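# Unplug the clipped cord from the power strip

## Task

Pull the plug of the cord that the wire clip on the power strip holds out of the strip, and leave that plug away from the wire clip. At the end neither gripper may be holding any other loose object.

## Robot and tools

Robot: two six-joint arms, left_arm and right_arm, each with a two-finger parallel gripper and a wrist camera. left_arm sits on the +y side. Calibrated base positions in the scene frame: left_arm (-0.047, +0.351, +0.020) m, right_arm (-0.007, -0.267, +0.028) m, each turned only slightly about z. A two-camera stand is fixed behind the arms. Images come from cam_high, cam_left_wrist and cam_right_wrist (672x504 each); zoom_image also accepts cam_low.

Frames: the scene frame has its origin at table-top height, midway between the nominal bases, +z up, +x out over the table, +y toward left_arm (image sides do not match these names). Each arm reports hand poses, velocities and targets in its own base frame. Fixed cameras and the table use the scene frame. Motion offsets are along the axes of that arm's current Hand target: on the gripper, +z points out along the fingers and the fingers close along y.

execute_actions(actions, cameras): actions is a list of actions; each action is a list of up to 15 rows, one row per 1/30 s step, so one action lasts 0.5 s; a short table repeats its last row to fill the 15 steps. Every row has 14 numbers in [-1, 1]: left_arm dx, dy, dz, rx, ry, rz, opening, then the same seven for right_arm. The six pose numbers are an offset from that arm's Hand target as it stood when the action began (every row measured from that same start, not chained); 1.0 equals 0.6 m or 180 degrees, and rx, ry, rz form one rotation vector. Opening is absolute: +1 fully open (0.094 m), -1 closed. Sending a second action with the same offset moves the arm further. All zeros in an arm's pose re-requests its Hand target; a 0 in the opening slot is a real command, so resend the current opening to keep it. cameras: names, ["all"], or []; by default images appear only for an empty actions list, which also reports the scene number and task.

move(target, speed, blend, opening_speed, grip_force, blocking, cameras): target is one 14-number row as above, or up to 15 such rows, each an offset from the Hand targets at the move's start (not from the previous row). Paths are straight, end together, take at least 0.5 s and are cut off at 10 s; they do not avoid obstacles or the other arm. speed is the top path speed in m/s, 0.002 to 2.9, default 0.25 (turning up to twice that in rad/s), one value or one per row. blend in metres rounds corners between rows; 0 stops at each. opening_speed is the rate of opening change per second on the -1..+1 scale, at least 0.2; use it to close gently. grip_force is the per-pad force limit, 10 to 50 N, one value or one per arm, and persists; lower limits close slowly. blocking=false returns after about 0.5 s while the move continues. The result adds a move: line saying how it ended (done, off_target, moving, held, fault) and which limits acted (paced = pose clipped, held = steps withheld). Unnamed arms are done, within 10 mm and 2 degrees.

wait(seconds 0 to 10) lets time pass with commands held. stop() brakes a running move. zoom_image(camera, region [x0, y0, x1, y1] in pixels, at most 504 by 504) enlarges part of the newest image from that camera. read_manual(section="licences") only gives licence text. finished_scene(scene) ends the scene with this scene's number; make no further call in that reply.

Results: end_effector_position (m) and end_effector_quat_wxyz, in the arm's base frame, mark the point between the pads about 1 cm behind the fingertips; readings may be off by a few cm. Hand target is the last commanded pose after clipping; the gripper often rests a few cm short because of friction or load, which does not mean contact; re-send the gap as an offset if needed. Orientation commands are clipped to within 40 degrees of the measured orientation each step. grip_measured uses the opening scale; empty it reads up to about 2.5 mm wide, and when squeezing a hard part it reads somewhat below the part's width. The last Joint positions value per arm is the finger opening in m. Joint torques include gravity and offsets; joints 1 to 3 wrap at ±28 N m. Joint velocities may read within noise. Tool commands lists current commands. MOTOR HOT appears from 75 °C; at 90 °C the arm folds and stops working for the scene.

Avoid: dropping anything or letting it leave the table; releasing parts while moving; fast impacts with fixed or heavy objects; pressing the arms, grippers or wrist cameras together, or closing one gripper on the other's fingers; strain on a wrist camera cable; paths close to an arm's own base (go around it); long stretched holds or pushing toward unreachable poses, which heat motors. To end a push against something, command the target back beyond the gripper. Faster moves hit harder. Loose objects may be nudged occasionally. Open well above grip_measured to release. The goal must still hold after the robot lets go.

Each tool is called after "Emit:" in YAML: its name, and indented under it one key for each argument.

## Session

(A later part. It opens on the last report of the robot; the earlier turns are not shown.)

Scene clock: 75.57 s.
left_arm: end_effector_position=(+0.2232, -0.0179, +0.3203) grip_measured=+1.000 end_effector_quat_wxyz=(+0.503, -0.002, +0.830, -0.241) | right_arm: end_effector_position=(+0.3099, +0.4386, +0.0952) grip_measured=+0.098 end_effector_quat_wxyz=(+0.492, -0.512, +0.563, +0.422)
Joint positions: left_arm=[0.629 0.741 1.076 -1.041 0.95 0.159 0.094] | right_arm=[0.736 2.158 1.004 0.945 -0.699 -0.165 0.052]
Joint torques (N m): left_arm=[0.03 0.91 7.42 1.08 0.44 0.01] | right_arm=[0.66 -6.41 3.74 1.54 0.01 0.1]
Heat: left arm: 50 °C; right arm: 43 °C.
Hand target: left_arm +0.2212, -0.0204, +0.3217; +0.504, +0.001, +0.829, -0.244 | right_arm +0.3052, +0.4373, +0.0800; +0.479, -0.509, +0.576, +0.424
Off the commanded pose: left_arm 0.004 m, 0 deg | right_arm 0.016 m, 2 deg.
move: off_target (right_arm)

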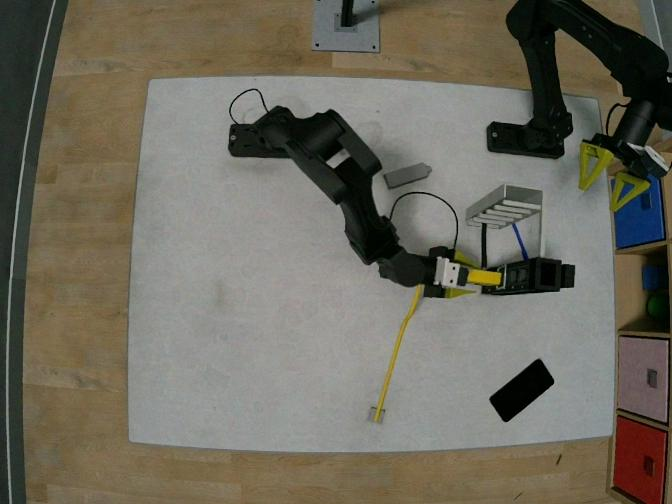

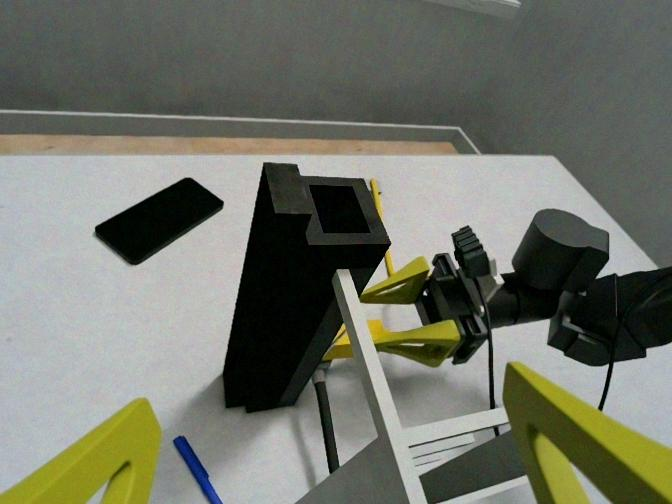

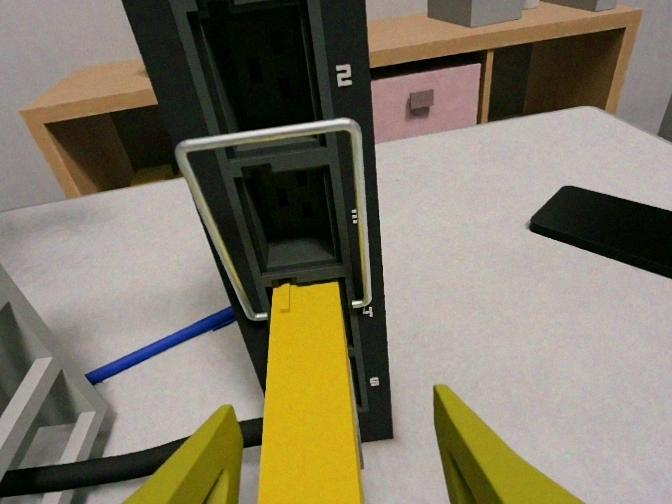

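Emit:
move:
  target:
    - [0,0,0,0,0,0,1,0.0217,0.0115,0.0027,0,0,0,0.1]
    - [0,0,0,0,0,0,1,0.0217,0.0115,0.0027,0,0,0,-0.7]
  speed: 0.06
  opening_speed: 1.0
  cameras: ["cam_right_wrist"]

Scene clock: 78.97 s.
left_arm: end_effector_position=(+0.2232, -0.0179, +0.3203) grip_measured=+1.000 end_effector_quat_wxyz=(+0.503, -0.002, +0.830, -0.241) | right_arm: end_effector_position=(+0.3026, +0.4404, +0.0923) grip_measured=-0.518 end_effector_quat_wxyz=(+0.503, -0.513, +0.551, +0.424)
Joint positions: left_arm=[0.629 0.741 1.076 -1.041 0.95 0.159 0.094] | right_arm=[0.749 2.18 0.98 1.026 -0.695 -0.162 0.023]
Joint torques (N m): left_arm=[0.02 0.91 7.42 1.09 0.44 0.02] | right_arm=[0.61 -5.78 3.23 1.37 0.11 0.11]
Heat: left arm: 50 °C; right arm: 42 °C.
Hand target: left_arm +0.2212, -0.0204, +0.3217; +0.504, +0.001, +0.829, -0.244 | right_arm +0.2981, +0.4374, +0.0670; +0.479, -0.509, +0.576, +0.424
Off the commanded pose: left_arm 0.004 m, 0 deg | right_arm 0.026 m, 4 deg.
move: off_target (right_arm); target 2's new opening was sent with right_arm's hand 0.027 m and 4 deg from that target
Images, in order (width x height): cam_right_wrist 672x504.

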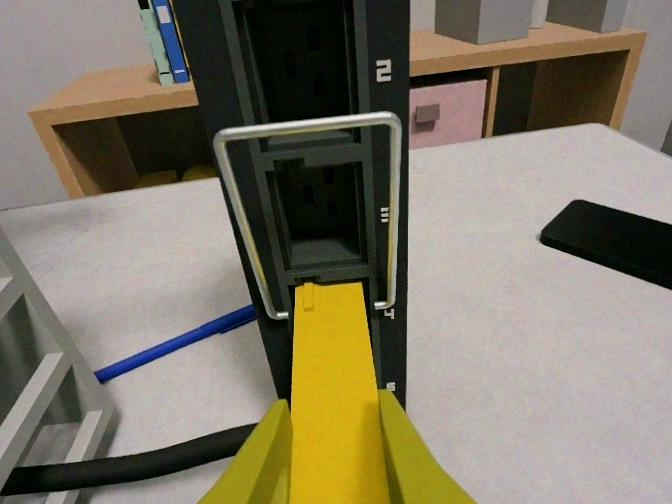

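Emit:
move:
  target:
    - [0,0,0,0,0,0,1,-0.0295,0,-0.0055,0,0,0,-0.7]
    - [0,0,0,0,0,0,1,-0.0173,0,-0.0715,0,0,0,-0.7]
  speed: 0.06
  cameras: ["cam_right_wrist"]

Scene clock: 81.73 s.
left_arm: end_effector_position=(+0.2232, -0.0179, +0.3203) grip_measured=+1.000 end_effector_quat_wxyz=(+0.503, -0.002, +0.830, -0.241) | right_arm: end_effector_position=(+0.2996, +0.4026, +0.0828) grip_measured=-0.518 end_effector_quat_wxyz=(+0.488, -0.504, +0.575, +0.421)
Joint positions: left_arm=[0.629 0.741 1.076 -1.041 0.95 0.159 0.094] | right_arm=[0.687 2.113 0.85 1.034 -0.73 -0.162 0.023]
Joint torques (N m): left_arm=[0.02 0.88 7.43 1.09 0.42 0.01] | right_arm=[-0.5 -9.46 2.91 1.19 -0.31 -0.11]
Heat: left arm: 50 °C; right arm: 42 °C.
Hand target: left_arm +0.2212, -0.0204, +0.3217; +0.504, +0.001, +0.829, -0.244 | right_arm +0.2932, +0.3975, +0.0850; +0.479, -0.509, +0.576, +0.424
Off the commanded pose: left_arm 0.004 m, 0 deg | right_arm 0.009 m, 1 deg.
move: done
Images, in order (width x height): cam_right_wrist 672x504.

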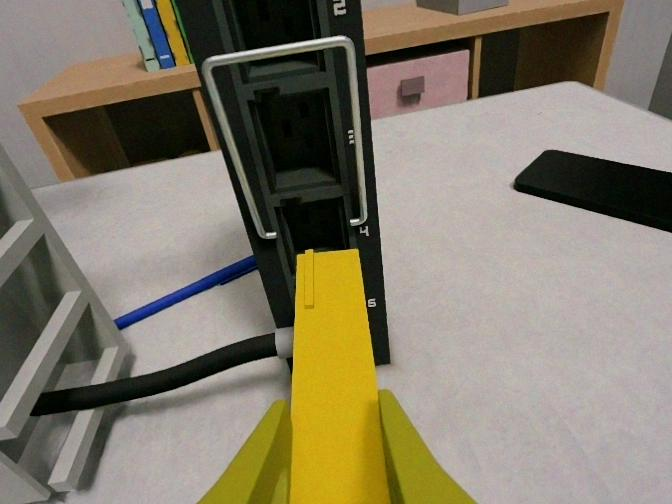

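Emit:
move:
  target:
    - [0,0,0,0,0,0,1,0.0152,0,-0.0825,0,0,0,-0.7]
    - [0,0,0,0,0,0,1,0.1087,-0.0348,-0.129,0,0,0,-0.7]
  speed: 0.1
  blend: [0.02,0]
  cameras: ["cam_right_wrist","cam_left_wrist","cam_high"]

Scene clock: 85.90 s.
left_arm: end_effector_position=(+0.2232, -0.0179, +0.3203) grip_measured=+1.000 end_effector_quat_wxyz=(+0.503, -0.002, +0.830, -0.241) | right_arm: end_effector_position=(+0.3075, +0.3106, +0.0395) grip_measured=-0.518 end_effector_quat_wxyz=(+0.480, -0.506, +0.580, +0.421)
Joint positions: left_arm=[0.629 0.741 1.076 -1.041 0.95 0.159 0.094] | right_arm=[0.44 2.176 0.678 1.164 -0.971 -0.274 0.023]
Joint torques (N m): left_arm=[0.05 0.94 7.45 1.08 0.43 0.01] | right_arm=[-0.57 -5.37 2.36 1.58 -0.32 -0.1]
Heat: left arm: 50 °C; right arm: 41 °C.
Hand target: left_arm +0.2212, -0.0204, +0.3217; +0.504, +0.001, +0.829, -0.244 | right_arm +0.3033, +0.3076, +0.0350; +0.479, -0.509, +0.576, +0.424
Off the commanded pose: left_arm 0.004 m, 0 deg | right_arm 0.007 m, 1 deg.
move: done

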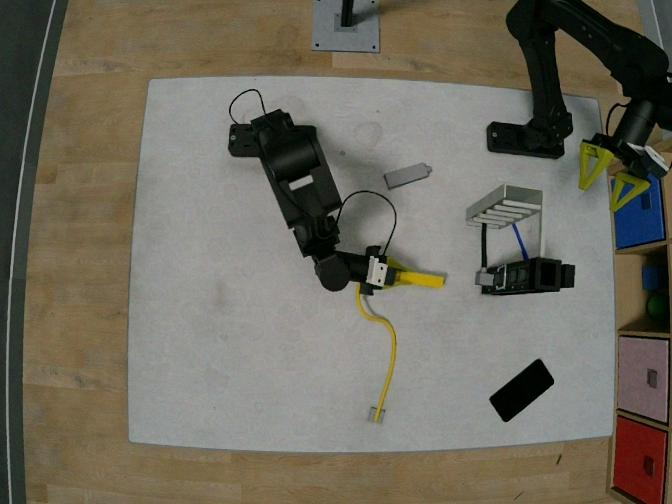

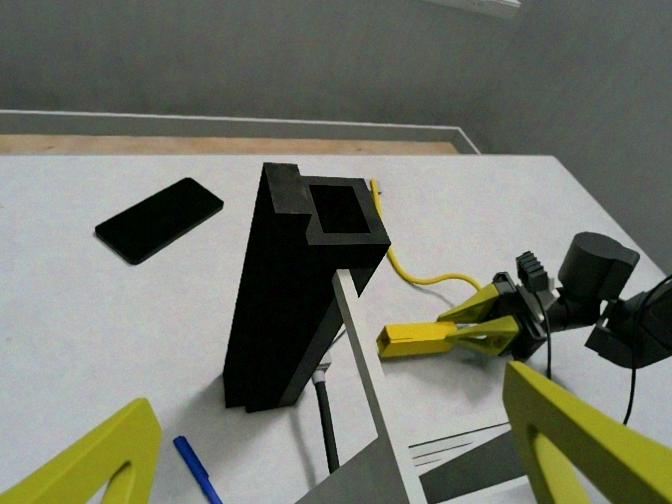

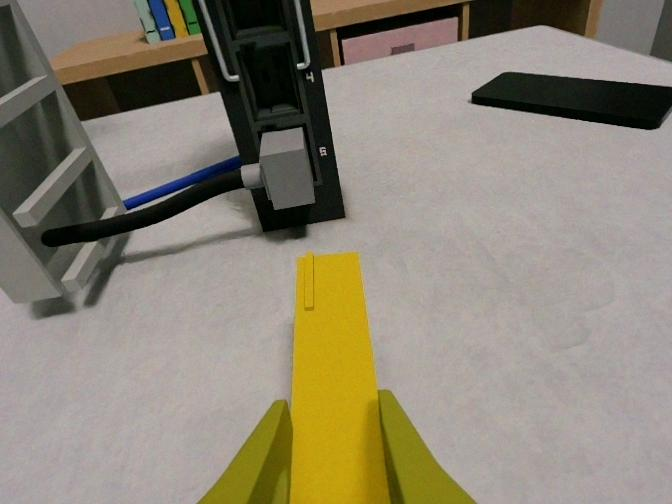

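Emit:
move:
  target: [0,0,0,0,0,0,1,0.0655,0,0.0122,0,0,0,-0.7]
  speed: 0.05
  cameras: ["cam_right_wrist","cam_left_wrist"]

Emit:
zoom_image:
  camera: "cam_left_wrist"
  region: [340, 220, 580, 400]

Scene clock: 87.83 s.
left_arm: end_effector_position=(+0.2232, -0.0179, +0.3203) grip_measured=+1.000 end_effector_quat_wxyz=(+0.503, -0.002, +0.830, -0.241) | right_arm: end_effector_position=(+0.2994, +0.3082, +0.0148) grip_measured=-0.518 end_effector_quat_wxyz=(+0.498, -0.518, +0.550, +0.425)
Joint positions: left_arm=[0.629 0.741 1.076 -1.041 0.95 0.159 0.094] | right_arm=[0.434 2.339 0.678 1.39 -1.012 -0.279 0.023]
Joint torques (N m): left_arm=[0.06 0.9 7.42 1.08 0.44 0.02] | right_arm=[-0.01 -4.14 3.77 0.89 0.11 -0.05]
Heat: left arm: 50 °C; right arm: 41 °C.
Hand target: left_arm +0.2212, -0.0204, +0.3217; +0.504, +0.001, +0.829, -0.244 | right_arm +0.3033, +0.3077, -0.0050; +0.479, -0.509, +0.576, +0.424
Off the commanded pose: left_arm 0.004 m, 0 deg | right_arm 0.020 m, 4 deg.
move: off_target (right_arm)
Images, in order (width x height): cam_left_wrist 672x504, cam_right_wrist 672x504.

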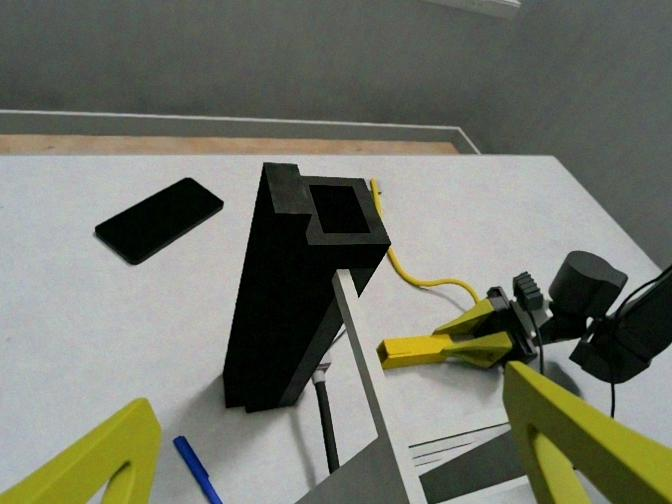

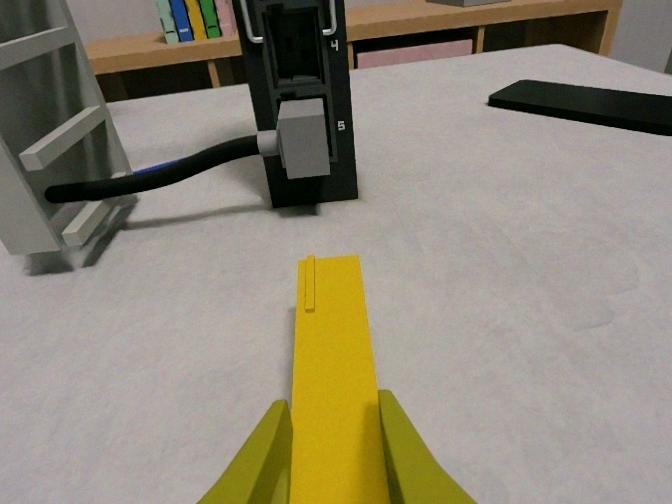

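Scaled by 2.100 from the camera's 672x504 image, which has a finer 960x720 frame.

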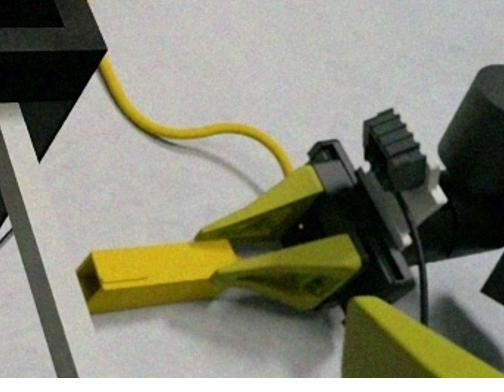

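Emit:
move:
  target: [0,0,0,0,0,0,1,0.0328,0,0.0061,0,0,0,-0.7]
  speed: 0.05
  cameras: ["cam_right_wrist","cam_left_wrist"]

Emit:
zoom_image:
  camera: "cam_left_wrist"
  region: [340, 220, 580, 400]

Scene clock: 89.20 s.
left_arm: end_effector_position=(+0.2232, -0.0179, +0.3203) grip_measured=+1.000 end_effector_quat_wxyz=(+0.503, -0.002, +0.830, -0.241) | right_arm: end_effector_position=(+0.2968, +0.3073, +0.0138) grip_measured=-0.518 end_effector_quat_wxyz=(+0.518, -0.530, +0.517, +0.429)
Joint positions: left_arm=[0.629 0.741 1.076 -1.041 0.95 0.159 0.094] | right_arm=[0.424 2.404 0.695 1.511 -1.057 -0.279 0.023]
Joint torques (N m): left_arm=[0.01 0.9 7.41 1.09 0.44 0.01] | right_arm=[0.66 -2.77 3.22 0.46 0.61 -0.08]
Heat: left arm: 50 °C; right arm: 41 °C.
Hand target: left_arm +0.2212, -0.0204, +0.3217; +0.504, +0.001, +0.829, -0.244 | right_arm +0.3033, +0.3076, -0.0252; +0.479, -0.509, +0.576, +0.424
Off the commanded pose: left_arm 0.004 m, 0 deg | right_arm 0.039 m, 8 deg.
move: off_target (right_arm)
Images, in order (width x height): cam_left_wrist 672x504, cam_right_wrist 672x504.

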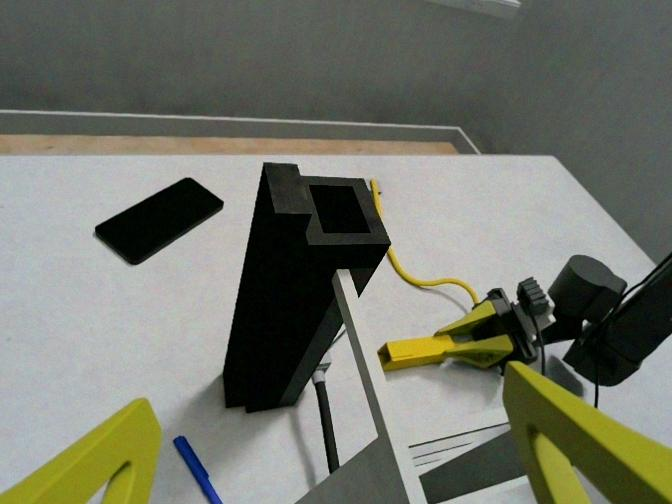

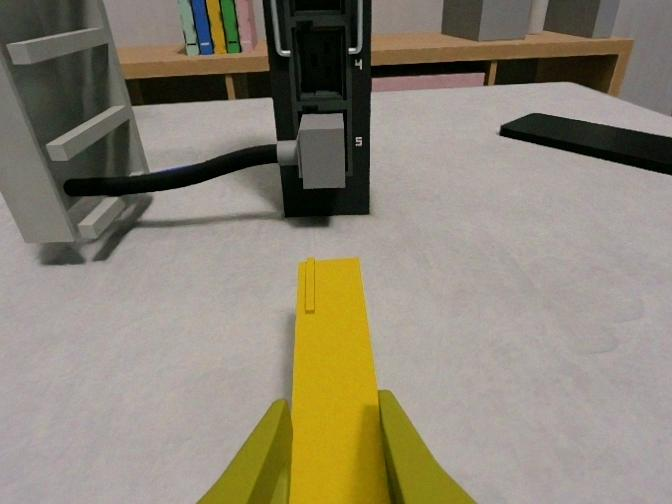

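Scaled by 2.100 from the camera's 672x504 image, which has a finer 960x720 frame.

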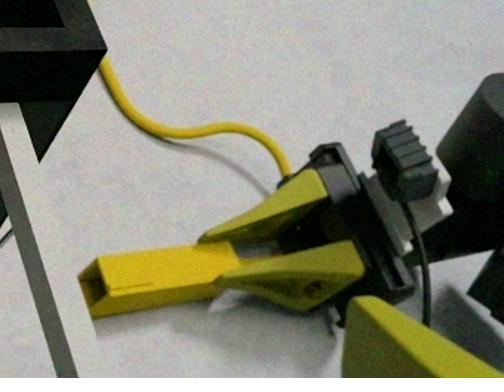

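Emit:
move:
  target: [0,0,0,0,0,0,1,-0.0328,0,-0.0061,0,0,0,-0.3]
  speed: 0.05
  opening_speed: 0.25
  cameras: ["cam_right_wrist","cam_left_wrist"]

Emit:
zoom_image:
  camera: "cam_left_wrist"
  region: [340, 220, 580, 400]

Scene clock: 92.10 s.
left_arm: end_effector_position=(+0.2232, -0.0179, +0.3203) grip_measured=+1.000 end_effector_quat_wxyz=(+0.503, -0.002, +0.830, -0.241) | right_arm: end_effector_position=(+0.2992, +0.3074, +0.0073) grip_measured=-0.302 end_effector_quat_wxyz=(+0.498, -0.519, +0.545, +0.431)
Joint positions: left_arm=[0.629 0.741 1.076 -1.041 0.95 0.159 0.094] | right_arm=[0.427 2.386 0.695 1.43 -1.032 -0.272 0.033]
Joint torques (N m): left_arm=[0.03 0.91 7.42 1.09 0.43 0] | right_arm=[0.62 -6.95 2.44 0.65 0.34 -0.07]
Heat: left arm: 50 °C; right arm: 41 °C.
Hand target: left_arm +0.2212, -0.0204, +0.3217; +0.504, +0.001, +0.829, -0.244 | right_arm +0.3032, +0.3076, -0.0051; +0.479, -0.509, +0.576, +0.424
Off the commanded pose: left_arm 0.004 m, 0 deg | right_arm 0.013 m, 4 deg.
move: off_target (right_arm)
Images, in order (width x height): cam_left_wrist 672x504, cam_right_wrist 672x504.

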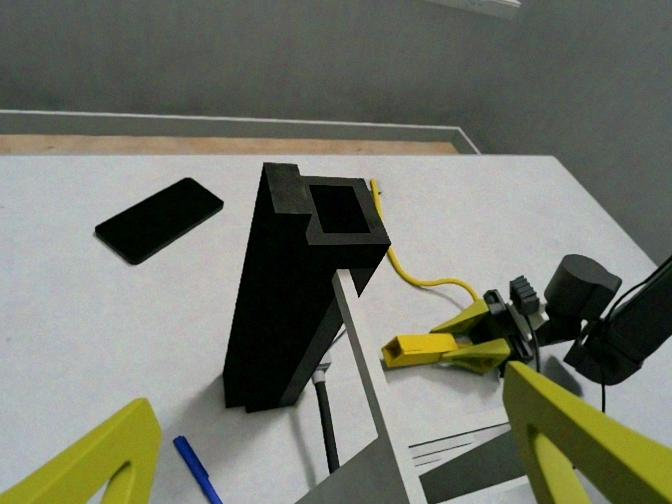

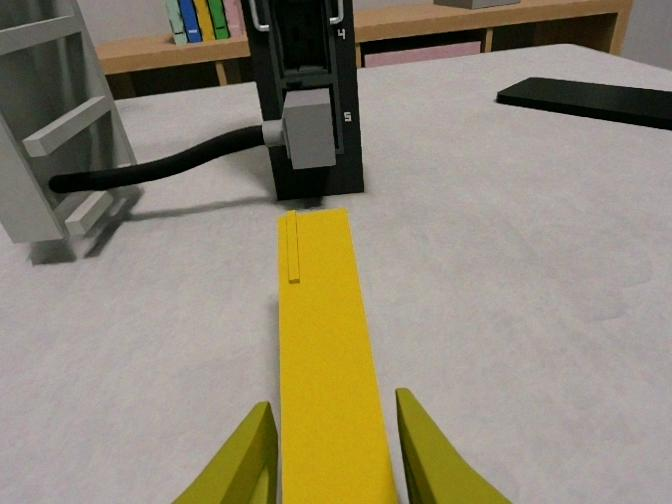

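Scaled by 2.100 from the camera's 672x504 image, which has a finer 960x720 frame.

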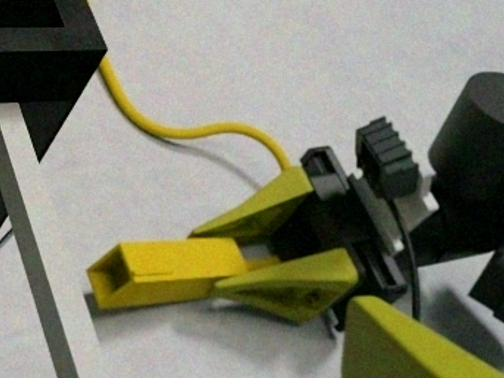

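Emit:
move:
  target:
    - [0,0,0,0,0,0,1,0,0,0,0,0,0,0.3]
    - [0,0,0,0,0,0,1,-0.164,0,-0.03,0,0,0,0.3]
  speed: 0.06
  opening_speed: 0.5
  cameras: ["all"]

Emit:
zoom_image:
  camera: "cam_left_wrist"
  region: [340, 220, 580, 400]

Scene clock: 96.77 s.
left_arm: end_effector_position=(+0.2232, -0.0179, +0.3203) grip_measured=+1.000 end_effector_quat_wxyz=(+0.503, -0.002, +0.830, -0.241) | right_arm: end_effector_position=(+0.3055, +0.3061, +0.0869) grip_measured=+0.298 end_effector_quat_wxyz=(+0.473, -0.503, +0.583, +0.428)
Joint positions: left_arm=[0.629 0.741 1.076 -1.041 0.95 0.159 0.094] | right_arm=[0.427 1.959 0.672 0.94 -0.992 -0.272 0.061]
Joint torques (N m): left_arm=[0.02 0.91 7.42 1.08 0.44 0.02] | right_arm=[0.76 -8.01 4.08 1.23 -0.12 -0.1]
Heat: left arm: 50 °C; right arm: 41 °C.
Hand target: left_arm +0.2212, -0.0204, +0.3217; +0.504, +0.001, +0.829, -0.244 | right_arm +0.3033, +0.3078, +0.0949; +0.479, -0.509, +0.576, +0.424
Off the commanded pose: left_arm 0.004 m, 0 deg | right_arm 0.008 m, 1 deg.
move: done

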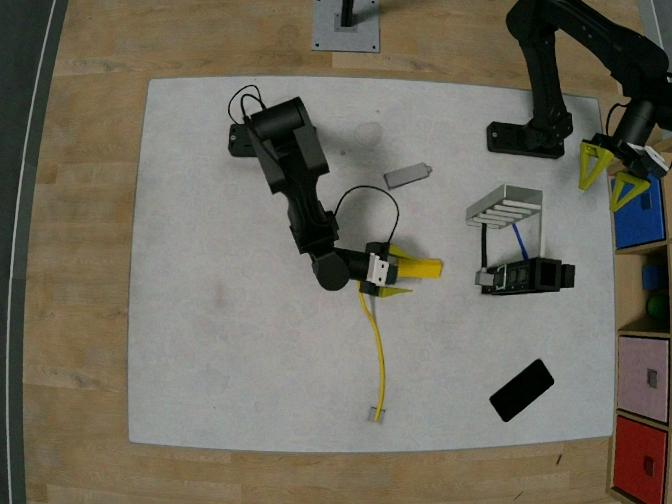

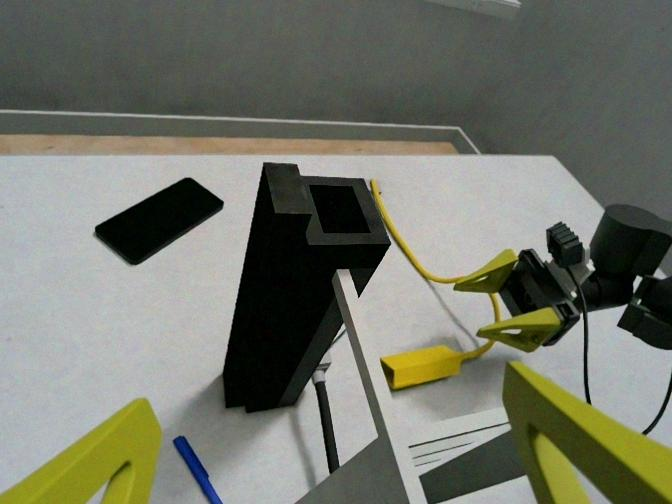

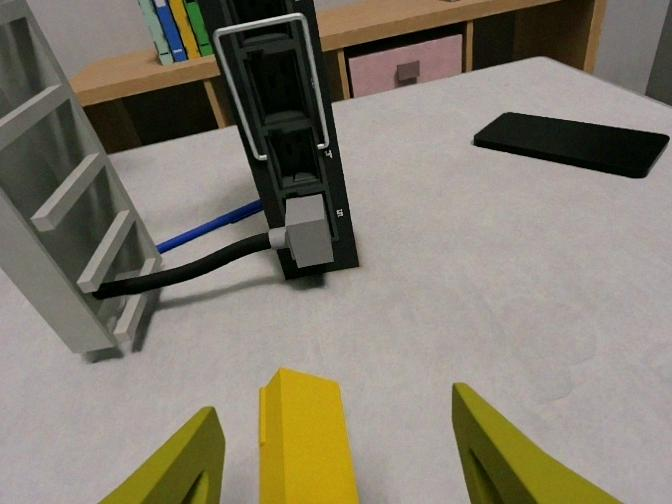

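Scaled by 2.100 from the camera's 672x504 image, which has a finer 960x720 frame.

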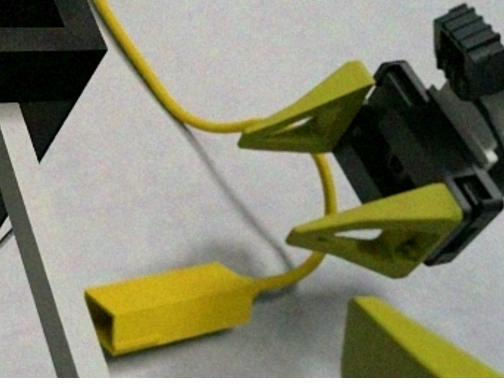

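Emit:
finished_scene:
  scene: 1

The scene is finished: the task was done.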